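# Place a blue sponge flat on the shelf's top tier

## Task

Put one blue sponge so it lies flat on the shelf's upper level, without shifting the shelf, keeping any sponges already on it flat and not touching one another, and finish with neither gripper in contact with a sponge.

## Robot and tools

Robot: two arms, left_arm and right_arm, each with a two-finger parallel gripper. The fingers point along the gripper's +z axis and separate along its y axis. The reported hand point (end_effector_position, link pinch) sits between the finger pads, roughly 1 cm back from the tips.

Frames: the scene frame has its origin at table-top height, halfway between the arms' nominal bases, with +x pointing out over the table, +z up and left_arm on the +y side. Side names do not match image sides. Fixed head cameras and the table use the scene frame. Every hand pose, velocity, target and wrist camera pose is given in that arm's own base frame. Calibrated bases in the scene frame: left_arm at (+0.028, +0.365, +0.044) m, quat_wxyz (+1.000, 0, 0, +0.010); right_arm at (+0.028, -0.352, +0.027) m, quat_wxyz (+1.000, 0, 0, +0.003). Both base frames have +z up. Reported positions can be a few centimetres off, more at long reach.

Row format, shared by execute_actions and move: 14 numbers in [-1, 1]. Numbers 1-7 are left_arm dx, dy, dz, rx, ry, rz, opening. Numbers 8-14 are the same seven for right_arm. All 14 are always sent, even when one arm stays still. dx to rz are offsets, not poses. They count from that arm's Hand target at the start of the action or move and run along that arm's own base axes. 1.0 equals 0.6 m for dx/dy/dz and 180 degrees for rotation. rx, ry, rz form one rotation vector, turning about the Hand target position. Opening is absolute: +1 is fully open (0.094 m), -1 is shut. An arm given six zeros is re-commanded to its present Hand target. A 0 in the opening slot means a half-open command, so resend the current opening to keep a gripper as it is.

execute_actions(actions, cameras): actions is a list of actions. Each action is a table of up to 15 rows, one row per 1/30 s step. If there are fewer rows, the last one is held until 15 steps are done. Every row counts from the action's start pose, not from the row before it. The next action starts from the new Hand target, so the same offset sent again moves the arm further. An empty list only returns the state and images. cameras chooses which images come back: omitted or ["all"] means all, [] means none. The names are cam_head_left, cam_head_right, cam_left_wrist, cam_right_wrist, each 896x504.

move(target, speed, blend, opening_speed, blocking, cameras): sends each gripper along a straight line to an offset target. target is one 14-number row or a list of up to 15 rows. Every row is measured from the same starting Hand targets. speed is in m/s, from 0.002 to 2.9 (default 0.25); turning is capped at twice that in rad/s. It can be one value or one per target. blend is in metres and rounds corners between listed targets. opening_speed is the rate per second on the -1..1 scale, at least 0.2. Use a slow one to close on a soft sponge. blocking=false returns after about 0.5 s while the motion continues. A move lasts at most 10 s. It does not avoid obstacles or the other arm. The extra line "move:" reports the ending: done (at rest within 10 mm and 2 degrees), off_target, moving, held or fault. It also reports limits: paced means the sent pose was clipped, held means a check withheld steps. done does not mean nothing is touched.

wait(seconds 0-10) lets the scene run with commands held. stop() brakes a running move. zoom_image(camera, region=[x0, y0, x1, y1]) magnifies part of the latest image, at most 504x504 px, with the origin at the top left. read_manual(section="licences") returns only licence text. finished_scene(scene) ends the current scene, given its number, and cannot be undone.

Result lines: end_effector_position (m) and end_effector_quat_wxyz, in the arm's base frame. Hand target is the last commanded pose after clipping; the next offsets start from it. Tool commands shows the current gripper commands. grip_measured is the measured opening on the command scale. With nothing held it reads up to about 2.7 mm too wide, and it follows the command, so it does not show contact. The last Joint positions value is the opening in metres. Joint velocities reads "within noise" when the arm is still. Joint torques include gravity; numbers 1-3 wrap at ±28 N m. Actions results also list hand positions at some steps. MOTOR HOT appears at 75 °C. At 90 °C the arm folds and idles for the rest of the scene.

Behaviour: each step clips orientation to within 40 degrees of the measured orientation. Friction often leaves the gripper a centimetre or more short. A new command, even all zeros, asks for the target again, or you can send the remaining gap as an offset. An arm blocked by an object keeps pressing until given a target back past where its gripper now is. Faster moves lag more and hit harder. Avoid paths close to an arm's own base, since they can flip its shoulder posture. The clearance check does not stop the grippers or wrist cameras from hitting each other. To release, command an opening well above grip_measured.

Avoid: dropping the sponge or letting it go while it moves, slamming, hard hits or strong pushes, knocking the shelf or other sponges, anything leaving the table, arm-to-arm contact or gripping the other arm's fingers, and long stretched holds that heat the motors.

Each tool is called after "Emit:" by a JSON object that holds its "fn" and its "kwargs".

## Session

Emit:
{"fn": "execute_actions", "kwargs": {"actions": []}}

Scene clock: 0.00 s.
left_arm: end_effector_position=(+0.3102, -0.1452, +0.3743) grip_measured=+1.000 end_effector_quat_wxyz=(+0.489, +0.133, +0.768, -0.392) | right_arm: end_effector_position=(+0.3785, +0.1166, +0.4235) grip_measured=+1.000 end_effector_quat_wxyz=(+0.661, -0.108, +0.741, -0.040)
Joint positions: left_arm=[-0.08 1.058 1.159 -0.397 0.745 -0.301 0.094] | right_arm=[0.462 1.188 1.318 -0.262 0.375 -0.157 0.094]
Joint velocities: within noise
Joint torques (N m): no reading
Motor temperatures (°C): left_arm=[26 28 31 25 24 27 28] | right_arm=[28 32 27 27 27 28 28]
Heat: left arm: 31 °C; right arm: 32 °C.
Hand target: left_arm +0.3047, -0.1459, +0.3923; +0.510, +0.148, +0.752, -0.391 | right_arm +0.3731, +0.1127, +0.4403; +0.677, -0.096, +0.729, -0.035
Tool commands: left_gripper/opening=+1.0 right_gripper/opening=+1.0

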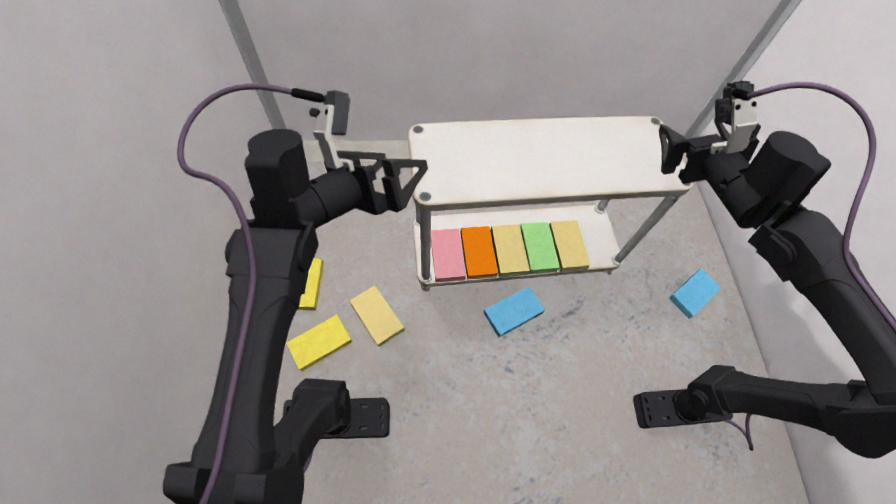

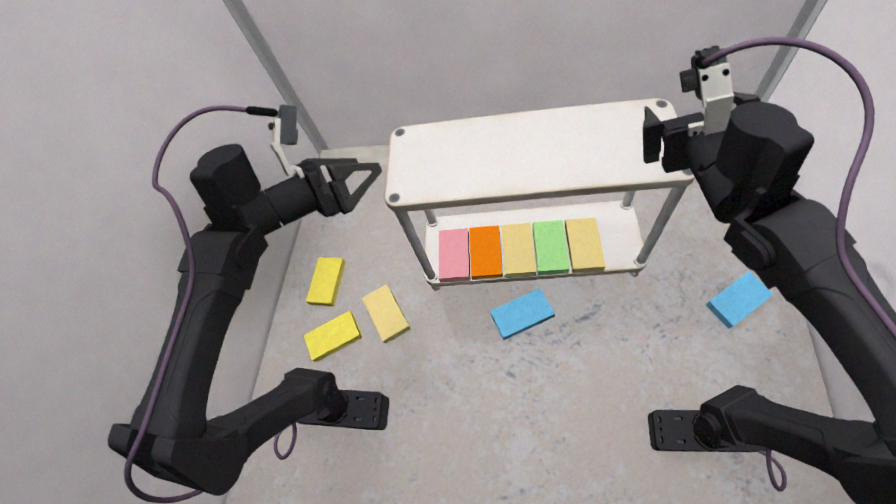

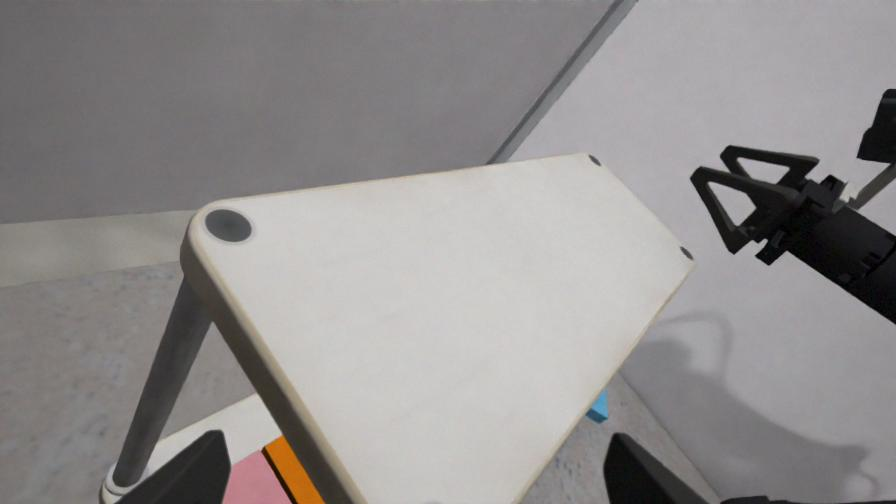

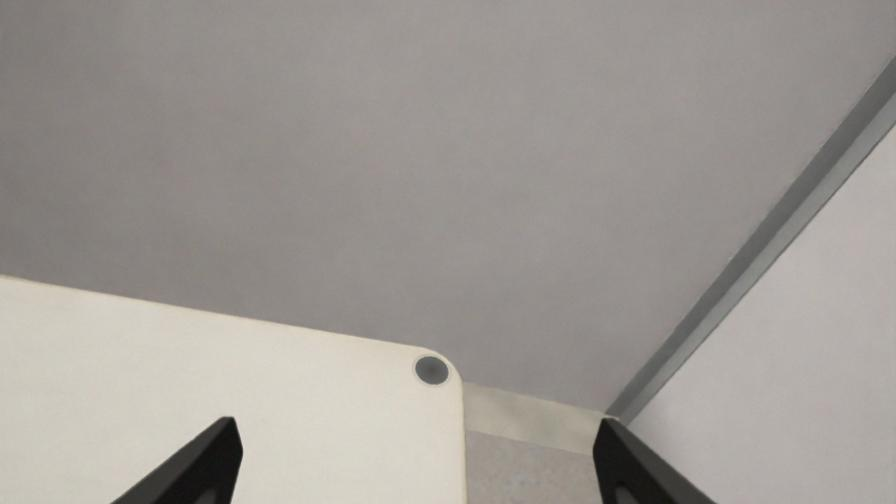

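Emit:
{"fn": "zoom_image", "kwargs": {"camera": "cam_head_left", "region": [270, 360, 420, 460]}}

Emit:
{"fn": "zoom_image", "kwargs": {"camera": "cam_head_left", "region": [610, 360, 760, 460]}}

Emit:
{"fn": "zoom_image", "kwargs": {"camera": "cam_head_right", "region": [270, 360, 420, 460]}}

Emit:
{"fn": "zoom_image", "kwargs": {"camera": "cam_head_right", "region": [630, 370, 780, 470]}}

Scaled by 3.360 from the camera's 896x504 image, which has a finer 1280x720 frame.

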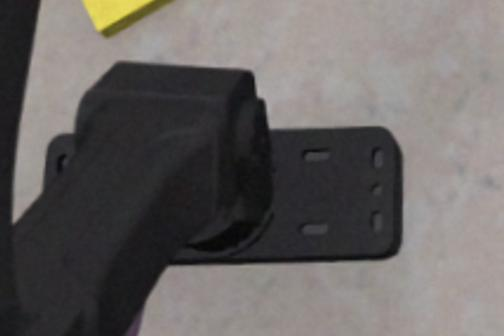

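Scaled by 3.360 from the camera's 896x504 image, which has a finer 1280x720 frame.

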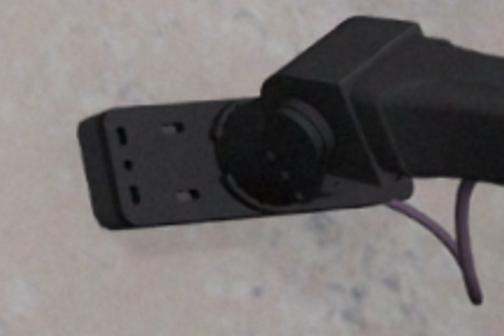

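Scaled by 3.360 from the camera's 896x504 image, which has a finer 1280x720 frame.

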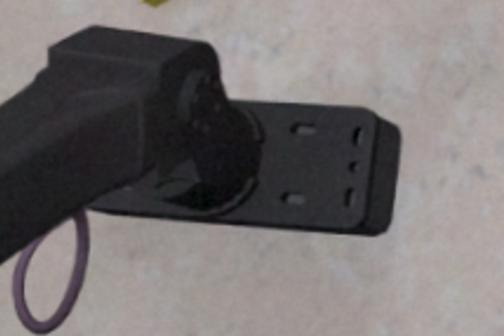

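Scaled by 3.360 from the camera's 896x504 image, which has a finer 1280x720 frame.

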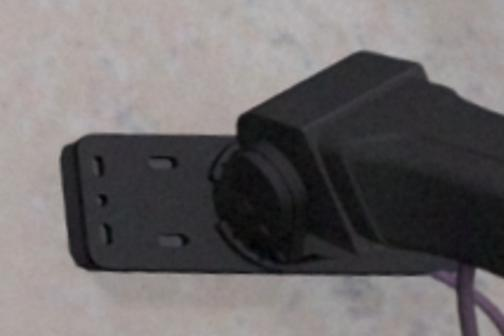

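Emit:
{"fn": "move", "kwargs": {"target": [[-0.1745, -0.0235, 0.0128, 0.117, -0.003, -0.078, 1.0, 0, 0, 0, 0, 0, 0, 1.0], [-0.1895, -0.2527, -0.4872, 0.2338, -0.0059, -0.1556, 1.0, 0, 0, 0, 0, 0, 0, 1.0]], "speed": 0.25, "blend": [0.04, 0.0]}}

Scene clock: 19.90 s.
left_arm: end_effector_position=(+0.1857, -0.2922, +0.0956) grip_measured=+1.000 end_effector_quat_wxyz=(+0.301, +0.500, +0.787, -0.200) | right_arm: end_effector_position=(+0.3785, +0.1166, +0.4235) grip_measured=+1.000 end_effector_quat_wxyz=(+0.661, -0.108, +0.741, -0.040)
Joint positions: left_arm=[-0.932 1.29 0.674 -0.228 0.148 0.145 0.094] | right_arm=[0.462 1.188 1.318 -0.262 0.375 -0.157 0.094]
Joint velocities: within noise
Joint torques (N m): left_arm=[-0.43 -2.55 4.51 1.86 -0.03 -0.04] | right_arm=[-0.09 -4.51 6.75 2.2 -0.01 0.01]
Motor temperatures (°C): left_arm=[26 28 34 28 24 27 28] | right_arm=[28 33 28 33 27 28 28]
Heat: left arm: 34 °C; right arm: 33 °C.
Hand target: left_arm +0.1910, -0.2975, +0.1000; +0.323, +0.497, +0.779, -0.206 | right_arm +0.3731, +0.1127, +0.4403; +0.677, -0.096, +0.729, -0.035
Off the commanded pose: left_arm 0.009 m, 3 deg | right_arm 0.018 m, 3 deg.
move: off_target (left_arm, right_arm)

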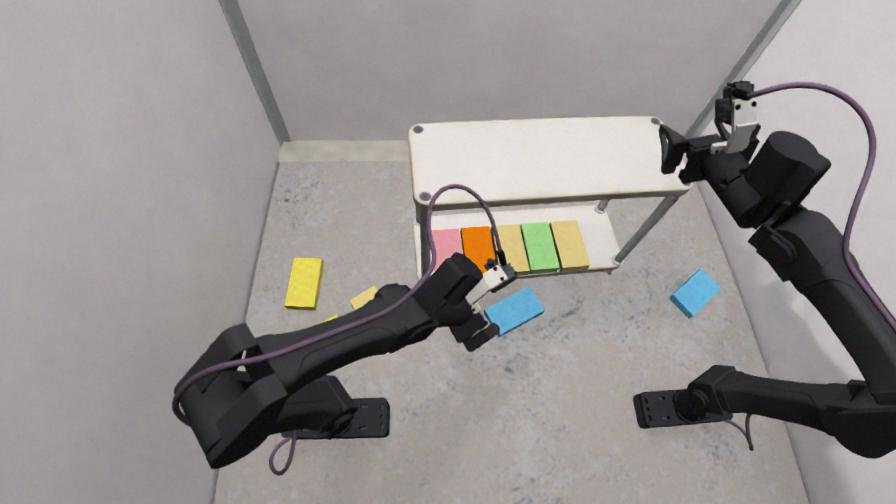

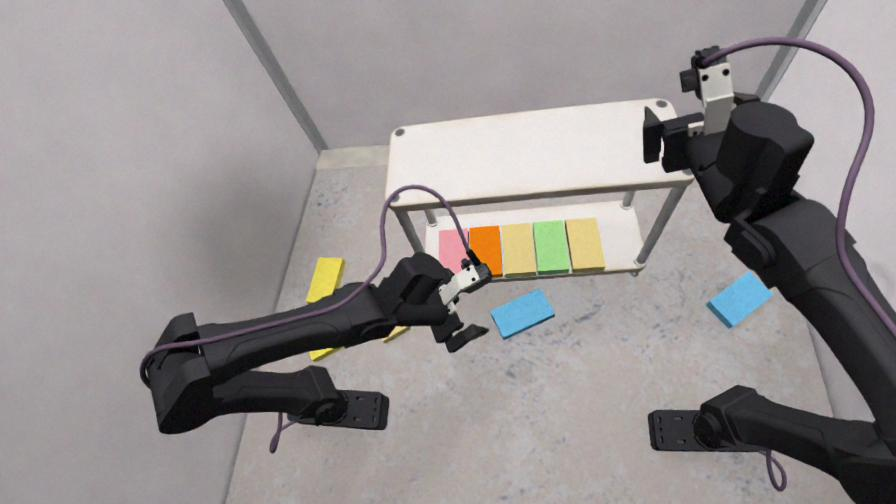

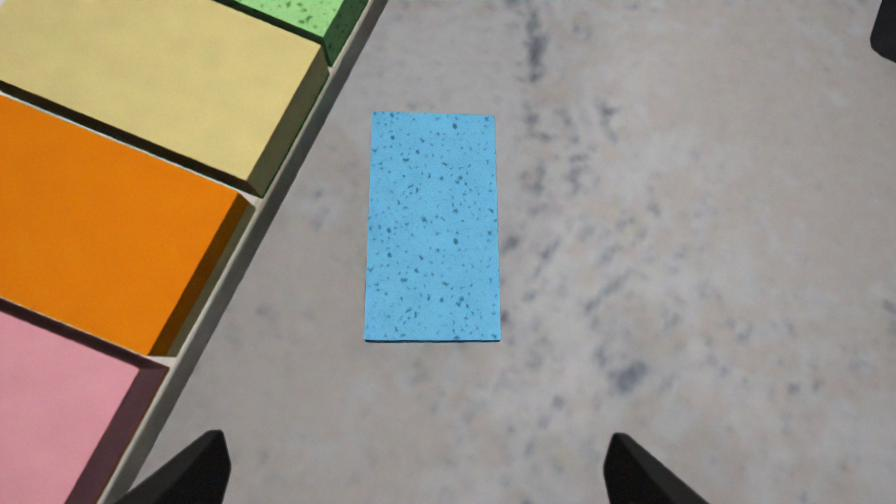

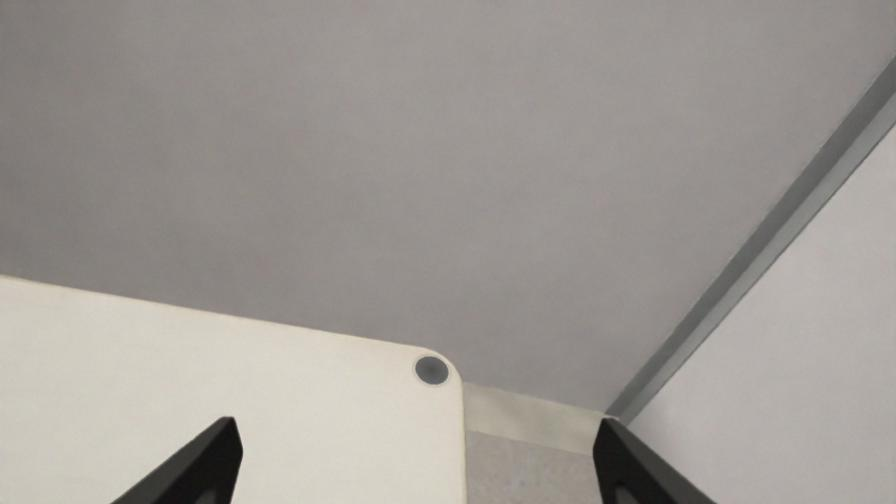

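Emit:
{"fn": "zoom_image", "kwargs": {"camera": "cam_head_left", "region": [470, 270, 570, 350]}}

Emit:
{"fn": "zoom_image", "kwargs": {"camera": "cam_head_left", "region": [650, 250, 750, 330]}}

Emit:
{"fn": "zoom_image", "kwargs": {"camera": "cam_left_wrist", "region": [0, 0, 504, 504]}}

Emit:
{"fn": "zoom_image", "kwargs": {"camera": "cam_head_right", "region": [380, 80, 700, 340]}}

Scaled by 5.040 from the camera's 896x504 image, which has a finer 1280x720 frame.

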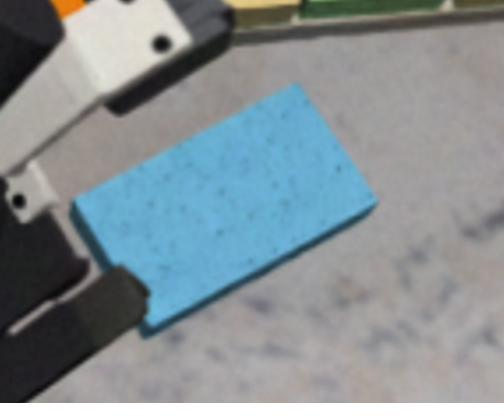

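Scaled by 5.040 from the camera's 896x504 image, which has a finer 1280x720 frame.

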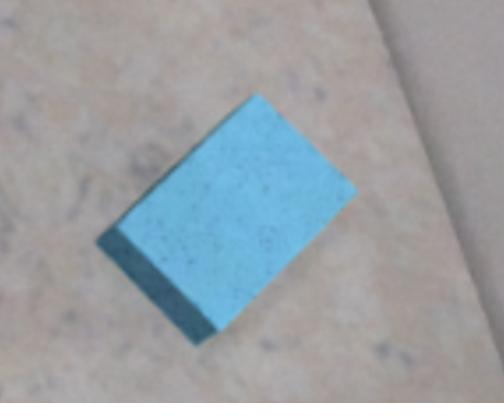

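Scaled by 1.000.

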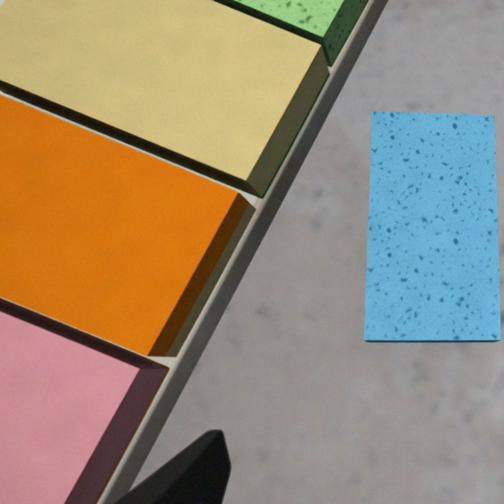

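Scaled by 1.575 from the camera's 896x504 image, which has a finer 1280x720 frame.

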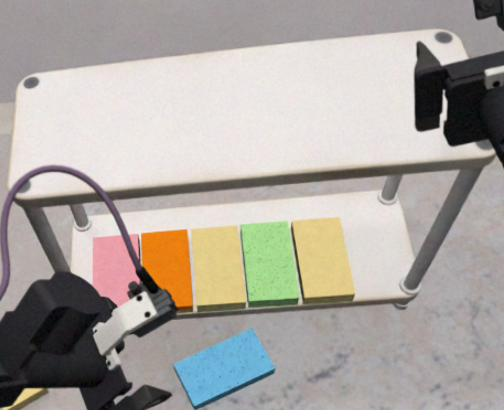

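Emit:
{"fn": "move", "kwargs": {"target": [0.0603, -0.1370, -0.1083, -0.02488, -0.01193, 0.00874, 1.0, 0, 0, 0, 0, 0, 0, 1.0], "speed": 0.15}}

Scene clock: 27.90 s.
left_arm: end_effector_position=(+0.2157, -0.3533, +0.0099) grip_measured=+1.000 end_effector_quat_wxyz=(+0.317, +0.485, +0.790, -0.199) | right_arm: end_effector_position=(+0.3785, +0.1166, +0.4235) grip_measured=+1.000 end_effector_quat_wxyz=(+0.661, -0.108, +0.741, -0.040)
Joint positions: left_arm=[-0.989 1.777 0.696 0.275 0.085 0.078 0.094] | right_arm=[0.462 1.188 1.318 -0.262 0.375 -0.157 0.094]
Joint velocities: within noise
Joint torques (N m): left_arm=[-0.44 -5.22 7.72 1.9 -0.06 -0.07] | right_arm=[-0.09 -4.49 6.75 2.2 -0.01 0.01]
Motor temperatures (°C): left_arm=[26 28 33 29 24 27 28] | right_arm=[28 33 28 35 27 28 28]
Heat: left arm: 33 °C; right arm: 35 °C.
Hand target: left_arm +0.2271, -0.3797, +0.0350; +0.359, +0.477, +0.771, -0.222 | right_arm +0.3731, +0.1127, +0.4403; +0.677, -0.096, +0.729, -0.035
Off the commanded pose: left_arm 0.038 m, 6 deg | right_arm 0.018 m, 3 deg.
move: off_target (left_arm, right_arm)

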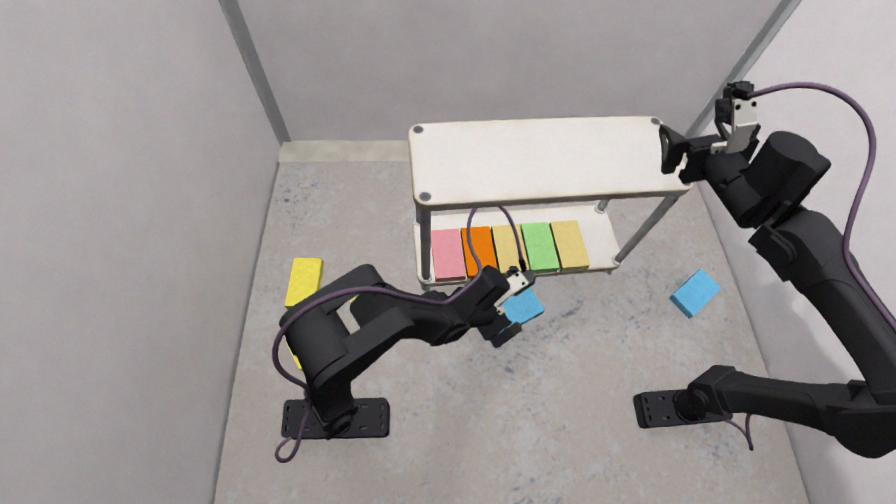

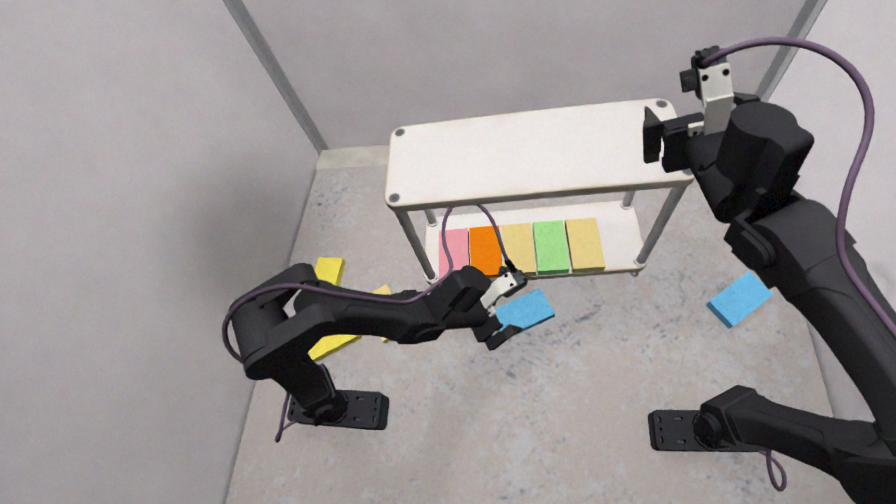

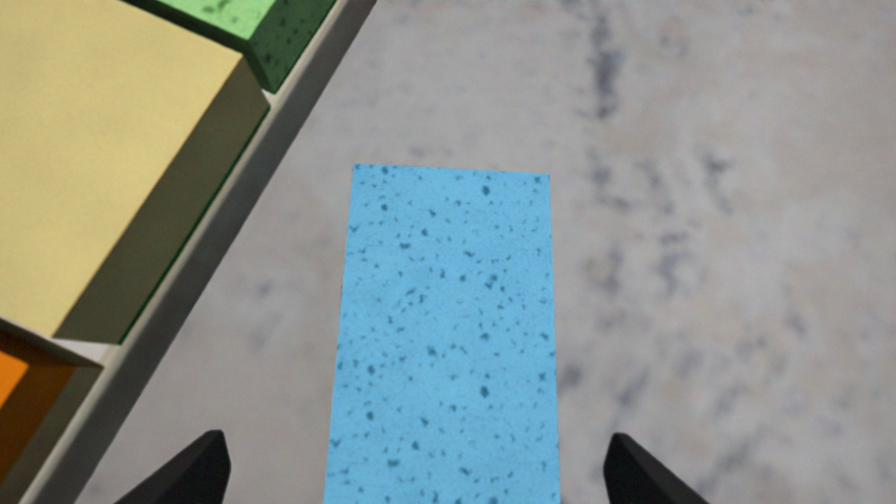

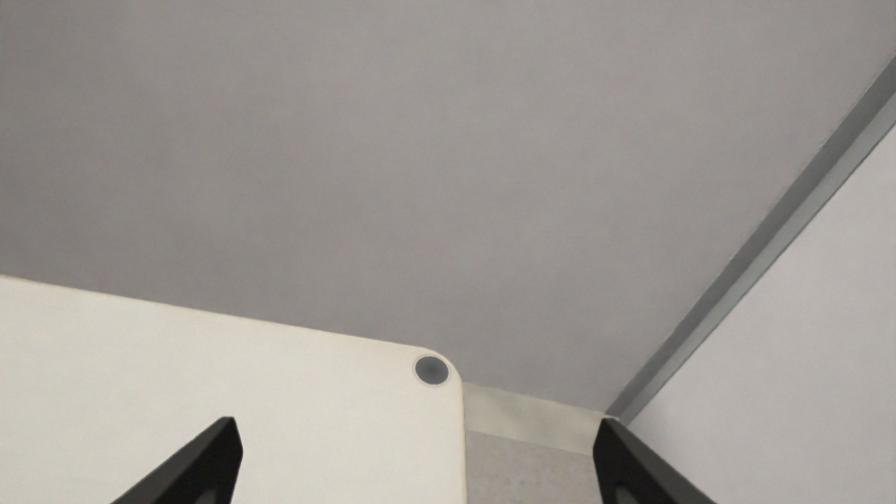

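Emit:
{"fn": "execute_actions", "kwargs": {"actions": [[[0,0,0,0,0,0,1.0,0,0,0,0,0,0,1.0]]], "cameras": []}}

Scene clock: 30.97 s.
left_arm: end_effector_position=(+0.2159, -0.3535, +0.0102) grip_measured=+1.000 end_effector_quat_wxyz=(+0.318, +0.485, +0.790, -0.200) | right_arm: end_effector_position=(+0.3785, +0.1166, +0.4235) grip_measured=+1.000 end_effector_quat_wxyz=(+0.661, -0.108, +0.741, -0.040)
Joint positions: left_arm=[-0.989 1.777 0.696 0.277 0.085 0.078 0.094] | right_arm=[0.462 1.188 1.318 -0.262 0.375 -0.157 0.094]
Joint velocities: within noise
Joint torques (N m): left_arm=[-0.43 -5.16 7.72 1.9 -0.05 -0.07] | right_arm=[-0.09 -4.51 6.75 2.2 -0.01 0.01]
Motor temperatures (°C): left_arm=[26 29 33 30 24 27 28] | right_arm=[28 33 28 35 27 28 28]
Heat: left arm: 33 °C; right arm: 35 °C.
Hand target: left_arm +0.2271, -0.3797, +0.0350; +0.359, +0.477, +0.771, -0.222 | right_arm +0.3731, +0.1127, +0.4403; +0.677, -0.096, +0.729, -0.035
Off the commanded pose: left_arm 0.038 m, 6 deg | right_arm 0.018 m, 3 deg.
Step readings (end_effector_position of left_arm | right_arm):
0: (+0.2159, -0.3535, +0.0102) | (+0.3785, +0.1166, +0.4235)
1: (+0.2159, -0.3535, +0.0102) | (+0.3785, +0.1166, +0.4235)
2: (+0.2159, -0.3535, +0.0102) | (+0.3785, +0.1166, +0.4235)
4: (+0.2159, -0.3535, +0.0102) | (+0.3785, +0.1166, +0.4235)
8: (+0.2159, -0.3535, +0.0102) | (+0.3785, +0.1166, +0.4235)
15: (+0.2159, -0.3535, +0.0102) | (+0.3785, +0.1166, +0.4235)
No camera images: "cameras" was empty.

Emit:
{"fn": "move", "kwargs": {"target": [0.0053, -0.0358, -0.0420, -0.0198, -0.0100, 0, 1.0, 0, 0, 0, 0, 0, 0, 1.0], "speed": 0.08}}

Scene clock: 33.30 s.
left_arm: end_effector_position=(+0.2201, -0.3756, -0.0130) grip_measured=+1.000 end_effector_quat_wxyz=(+0.347, +0.478, +0.777, -0.216) | right_arm: end_effector_position=(+0.3785, +0.1166, +0.4235) grip_measured=+1.000 end_effector_quat_wxyz=(+0.661, -0.108, +0.741, -0.040)
Joint positions: left_arm=[-1.015 1.937 0.696 0.51 0.07 0.058 0.094] | right_arm=[0.462 1.188 1.318 -0.262 0.375 -0.157 0.094]
Joint velocities: within noise
Joint torques (N m): left_arm=[-0.39 -5.55 7.06 1.99 -0.07 -0.09] | right_arm=[-0.09 -4.49 6.74 2.2 -0.01 0.02]
Motor temperatures (°C): left_arm=[26 29 33 30 24 27 28] | right_arm=[28 33 29 35 27 28 28]
Heat: left arm: 33 °C; right arm: 35 °C.
Hand target: left_arm +0.2303, -0.4012, +0.0098; +0.386, +0.469, +0.758, -0.238 | right_arm +0.3731, +0.1127, +0.4403; +0.677, -0.096, +0.729, -0.035
Off the commanded pose: left_arm 0.036 m, 6 deg | right_arm 0.018 m, 3 deg.
move: off_target (left_arm, right_arm)

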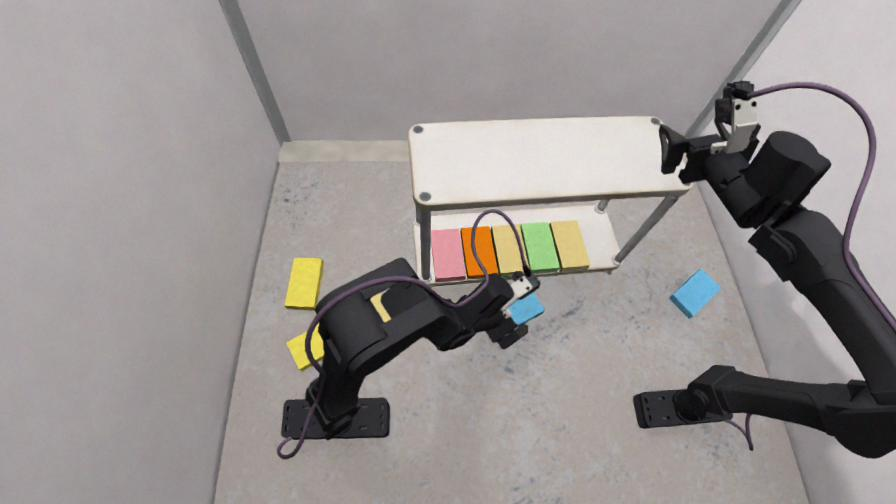

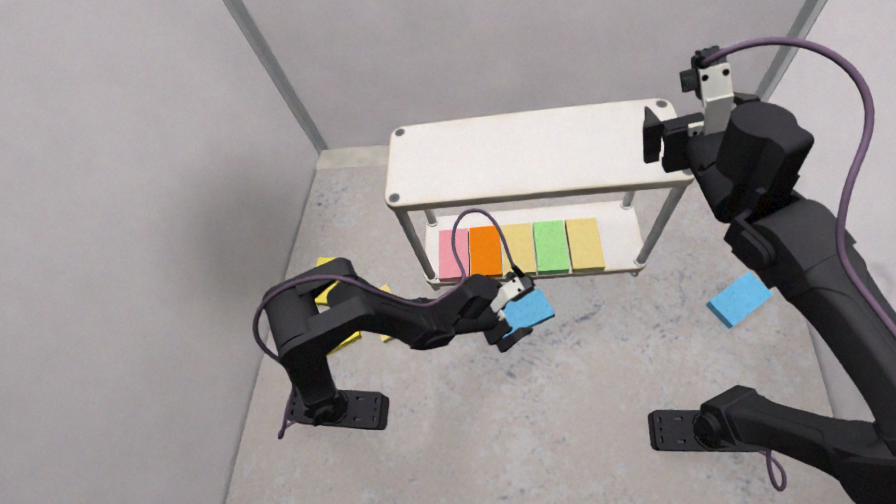

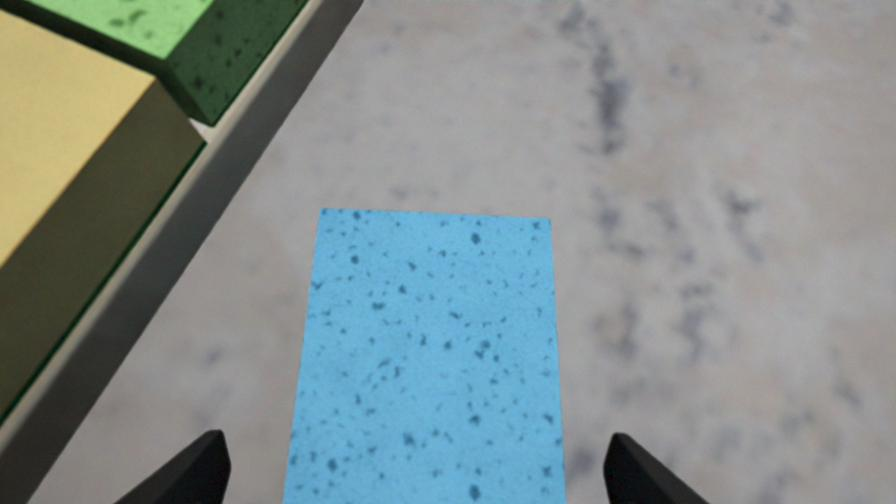

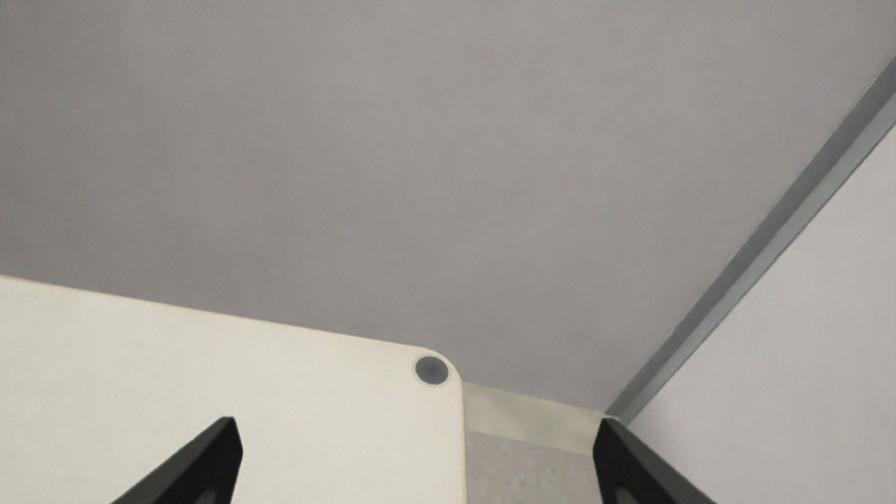

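Emit:
{"fn": "move", "kwargs": {"target": [-0.0022, -0.0012, -0.0217, 0, 0, 0, 1.0, 0, 0, 0, 0, 0, 0, 1.0], "speed": 0.06}}

Scene clock: 35.67 s.
left_arm: end_effector_position=(+0.2201, -0.3779, -0.0249) grip_measured=+1.000 end_effector_quat_wxyz=(+0.348, +0.478, +0.777, -0.216) | right_arm: end_effector_position=(+0.3785, +0.1166, +0.4235) grip_measured=+1.000 end_effector_quat_wxyz=(+0.661, -0.108, +0.741, -0.040)
Joint positions: left_arm=[-1.019 1.991 0.696 0.567 0.065 0.055 0.094] | right_arm=[0.462 1.188 1.318 -0.262 0.375 -0.157 0.094]
Joint velocities: within noise
Joint torques (N m): left_arm=[-0.46 -5.98 6.35 2.01 -0.08 -0.08] | right_arm=[-0.09 -4.51 6.75 2.2 -0.01 0.01]
Motor temperatures (°C): left_arm=[26 29 33 30 24 27 28] | right_arm=[28 33 29 36 27 28 28]
Heat: left arm: 33 °C; right arm: 36 °C.
Hand target: left_arm +0.2290, -0.4019, -0.0032; +0.386, +0.469, +0.758, -0.238 | right_arm +0.3731, +0.1127, +0.4403; +0.677, -0.096, +0.729, -0.035
Off the commanded pose: left_arm 0.034 m, 6 deg | right_arm 0.018 m, 3 deg.
move: off_target (left_arm, right_arm)

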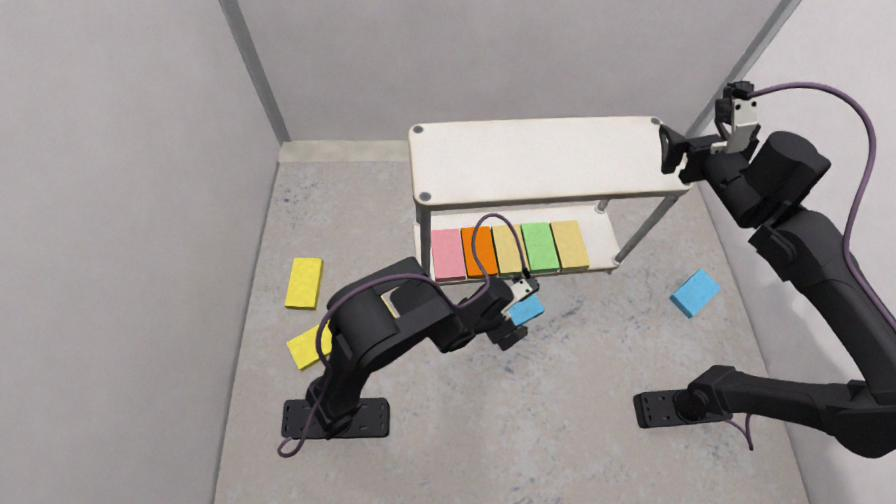

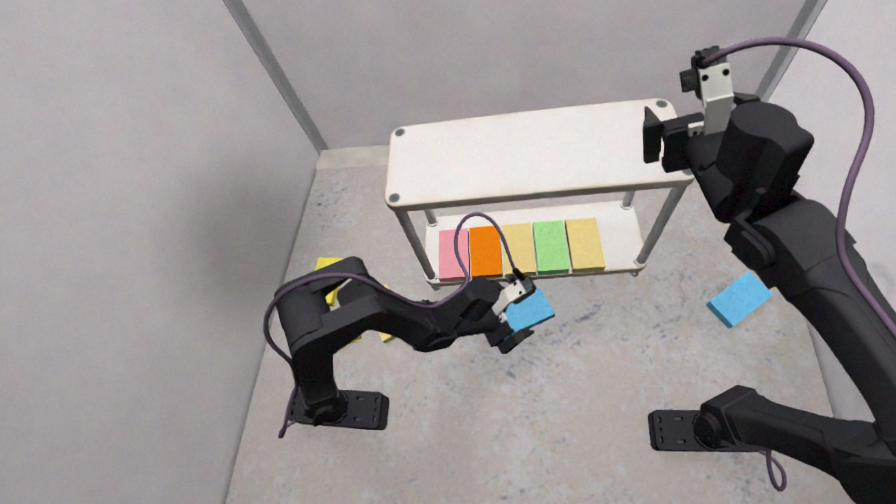

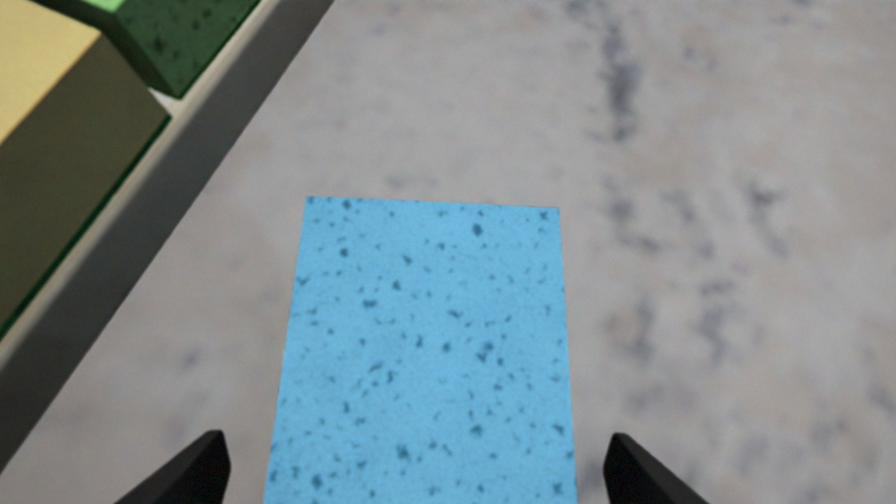

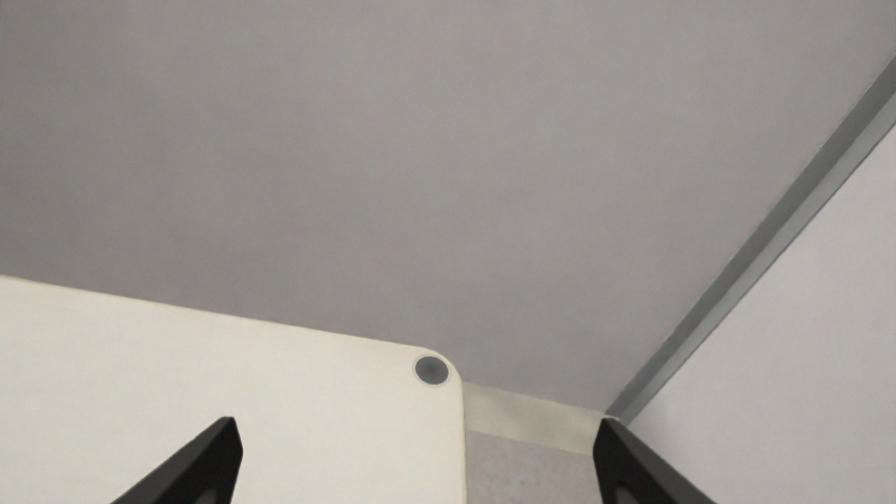

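Emit:
{"fn": "move", "kwargs": {"target": [0, 0, 0, 0, 0, 0, 0.32, 0, 0, 0, 0, 0, 0, 1.0], "opening_speed": 0.4}}

Scene clock: 39.90 s.
left_arm: end_effector_position=(+0.2204, -0.3783, -0.0243) grip_measured=+0.350 end_effector_quat_wxyz=(+0.349, +0.477, +0.777, -0.217) | right_arm: end_effector_position=(+0.3785, +0.1166, +0.4235) grip_measured=+1.000 end_effector_quat_wxyz=(+0.661, -0.108, +0.741, -0.040)
Joint positions: left_arm=[-1.019 1.991 0.696 0.57 0.065 0.053 0.063] | right_arm=[0.462 1.188 1.318 -0.262 0.375 -0.157 0.094]
Joint velocities: within noise
Joint torques (N m): left_arm=[-0.46 -5.91 6.42 1.97 -0.08 -0.07] | right_arm=[-0.09 -4.49 6.74 2.2 -0.01 0.01]
Motor temperatures (°C): left_arm=[26 29 33 31 24 27 28] | right_arm=[28 33 29 36 27 28 28]
Heat: left arm: 33 °C; right arm: 36 °C.
Hand target: left_arm +0.2290, -0.4019, -0.0032; +0.386, +0.469, +0.758, -0.238 | right_arm +0.3731, +0.1127, +0.4403; +0.677, -0.096, +0.729, -0.035
Off the commanded pose: left_arm 0.033 m, 5 deg | right_arm 0.018 m, 3 deg.
move: off_target (left_arm, right_arm)

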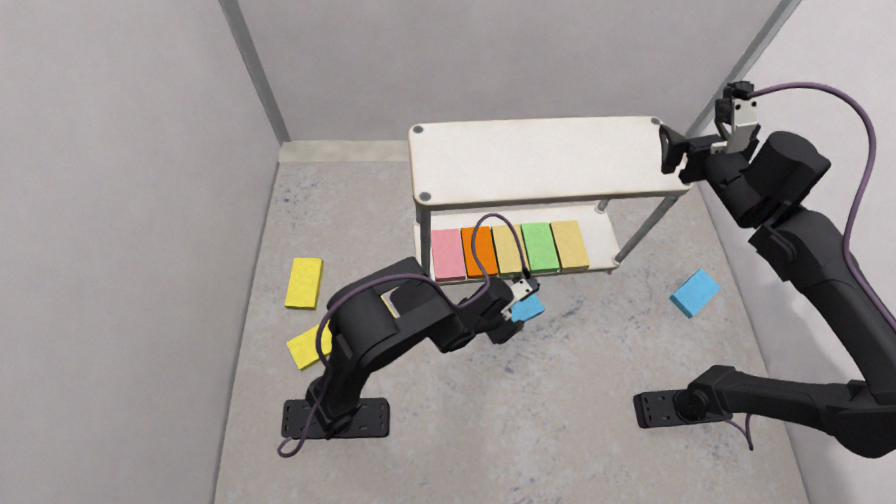

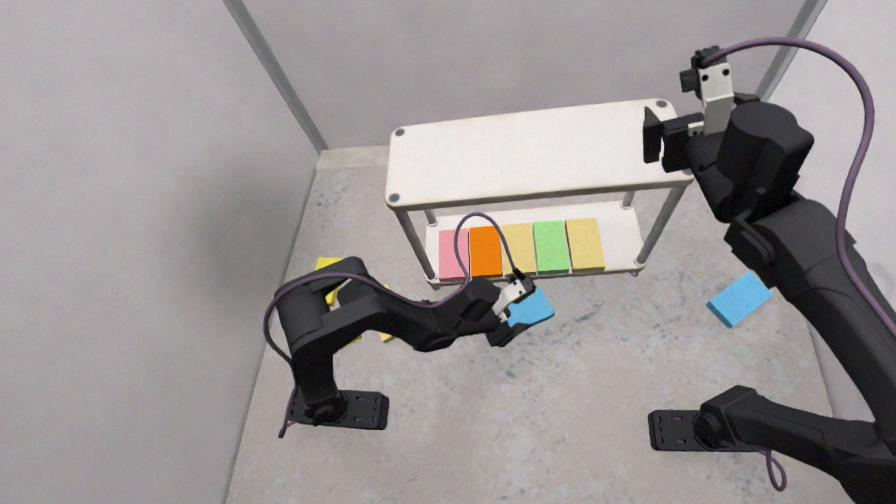

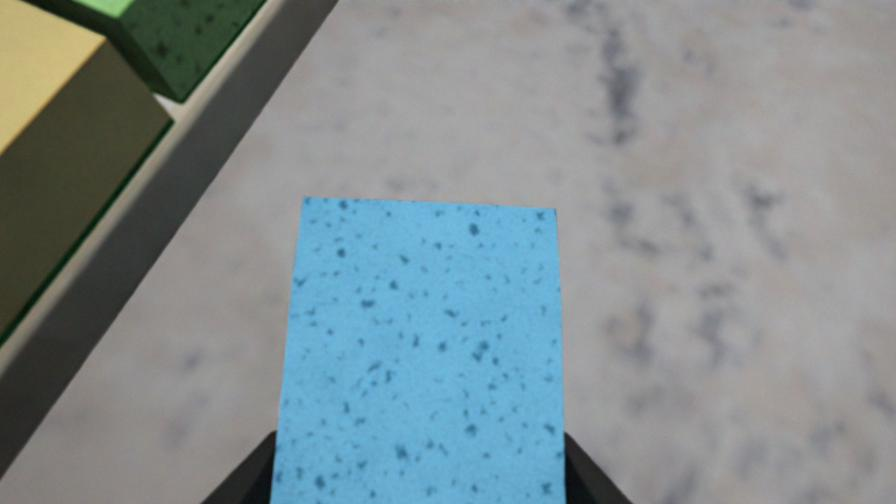

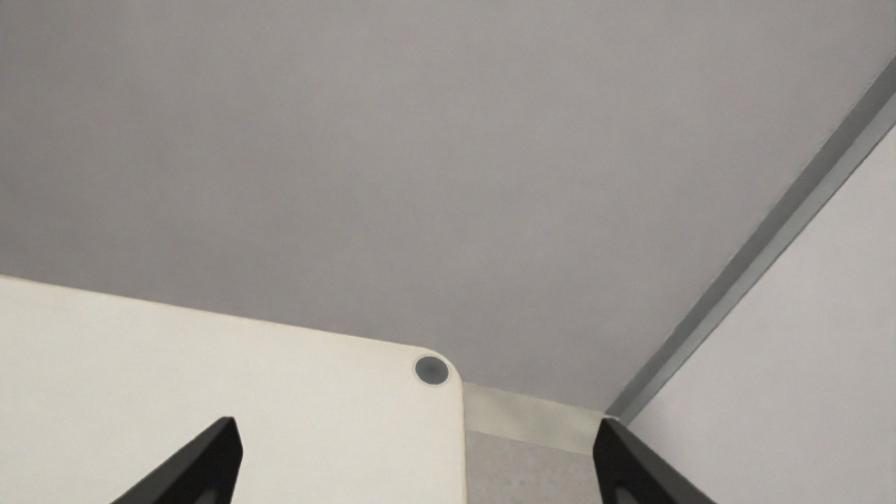

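Emit:
{"fn": "move", "kwargs": {"target": [0, 0, 0, 0, 0, 0, 0.27, 0, 0, 0, 0, 0, 0, 1.0], "opening_speed": 0.3, "cameras": ["cam_left_wrist"]}}

Scene clock: 41.13 s.
left_arm: end_effector_position=(+0.2204, -0.3783, -0.0243) grip_measured=+0.348 end_effector_quat_wxyz=(+0.349, +0.477, +0.777, -0.217) | right_arm: end_effector_position=(+0.3785, +0.1166, +0.4235) grip_measured=+1.000 end_effector_quat_wxyz=(+0.661, -0.108, +0.741, -0.040)
Joint positions: left_arm=[-1.019 1.991 0.696 0.57 0.065 0.053 0.063] | right_arm=[0.462 1.188 1.318 -0.262 0.375 -0.157 0.094]
Joint velocities: within noise
Joint torques (N m): left_arm=[-0.46 -5.97 6.39 1.99 -0.07 -0.08] | right_arm=[-0.09 -4.51 6.75 2.2 -0.01 0.02]
Motor temperatures (°C): left_arm=[26 29 33 31 24 27 28] | right_arm=[28 33 29 36 27 28 28]
Heat: left arm: 33 °C; right arm: 36 °C.
Hand target: left_arm +0.2290, -0.4019, -0.0032; +0.386, +0.469, +0.758, -0.238 | right_arm +0.3731, +0.1127, +0.4403; +0.677, -0.096, +0.729, -0.035
Off the commanded pose: left_arm 0.033 m, 5 deg | right_arm 0.018 m, 3 deg.
move: off_target (left_arm, right_arm)
Images, in order (width x height): cam_left_wrist 896x504.

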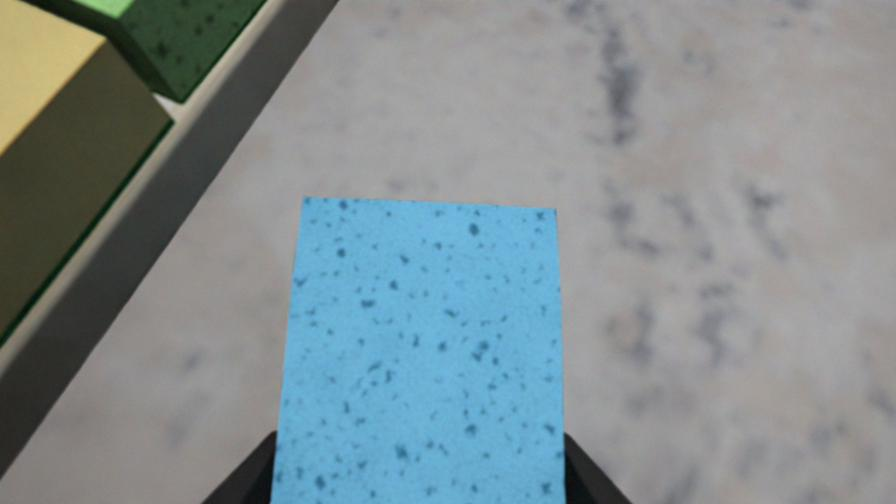

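Emit:
{"fn": "move", "kwargs": {"target": [-0.0257, 0.0305, 0.0905, 0, 0, 0, 0.27, 0, 0, 0, 0, 0, 0, 1.0], "speed": 0.1}}

Scene clock: 44.13 s.
left_arm: end_effector_position=(+0.2200, -0.3845, +0.0442) grip_measured=+0.348 end_effector_quat_wxyz=(+0.389, +0.468, +0.757, -0.236) | right_arm: end_effector_position=(+0.3785, +0.1166, +0.4235) grip_measured=+1.000 end_effector_quat_wxyz=(+0.661, -0.108, +0.741, -0.040)
Joint positions: left_arm=[-1.031 1.773 0.696 0.45 0.054 0.048 0.063] | right_arm=[0.462 1.188 1.318 -0.262 0.375 -0.157 0.094]
Joint velocities: within noise
Joint torques (N m): left_arm=[-0.47 -8.08 4.07 1.21 -0.09 -0.08] | right_arm=[-0.09 -4.51 6.74 2.2 -0.01 0.01]
Motor temperatures (°C): left_arm=[26 30 33 31 24 27 28] | right_arm=[28 33 29 37 27 28 28]
Heat: left arm: 33 °C; right arm: 37 °C.
Hand target: left_arm +0.2136, -0.3836, +0.0511; +0.386, +0.469, +0.758, -0.238 | right_arm +0.3731, +0.1127, +0.4403; +0.677, -0.096, +0.729, -0.035
Off the commanded pose: left_arm 0.009 m, 0 deg | right_arm 0.018 m, 3 deg.
move: off_target (right_arm)

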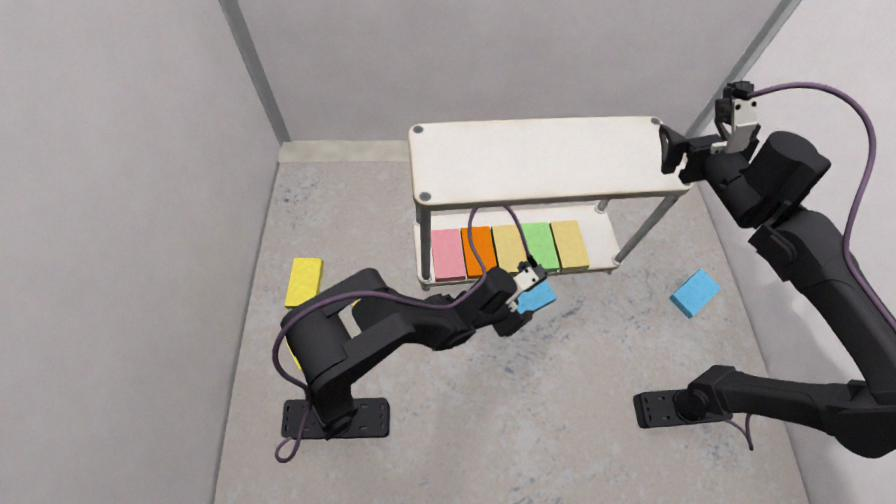

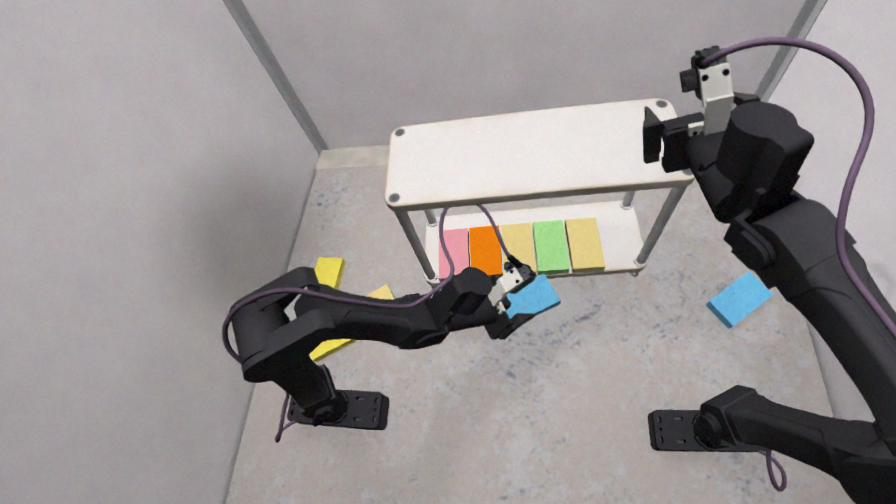

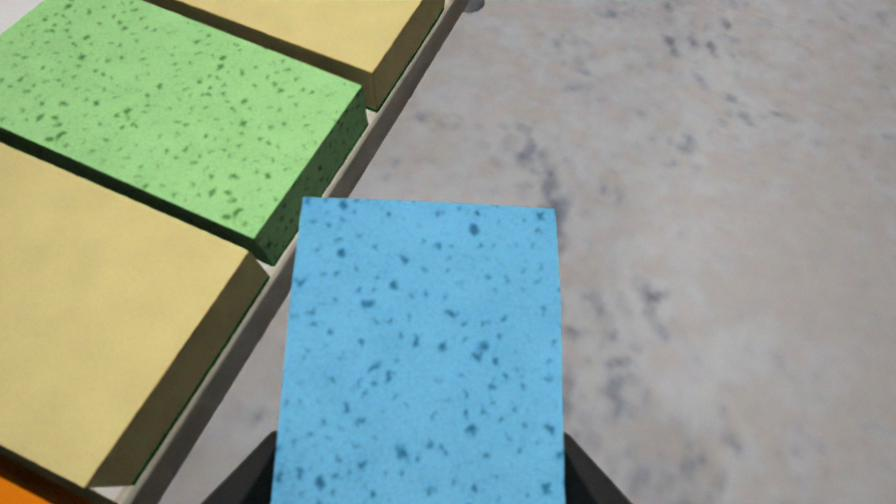

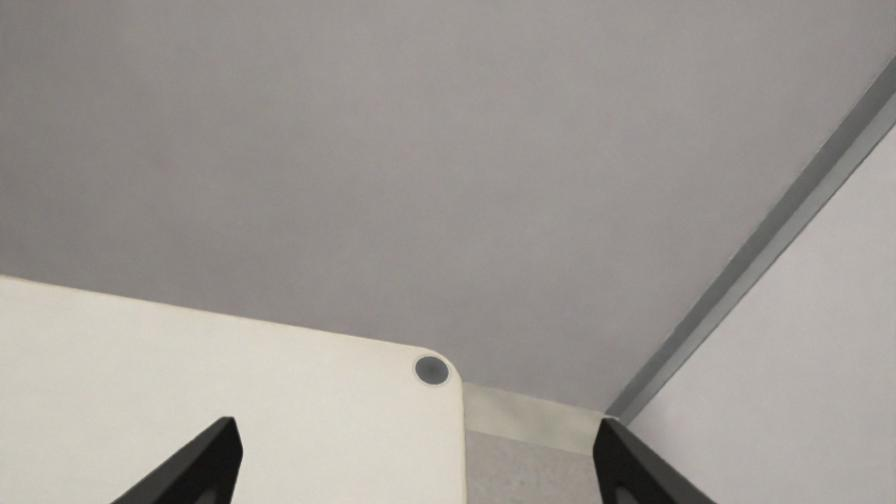

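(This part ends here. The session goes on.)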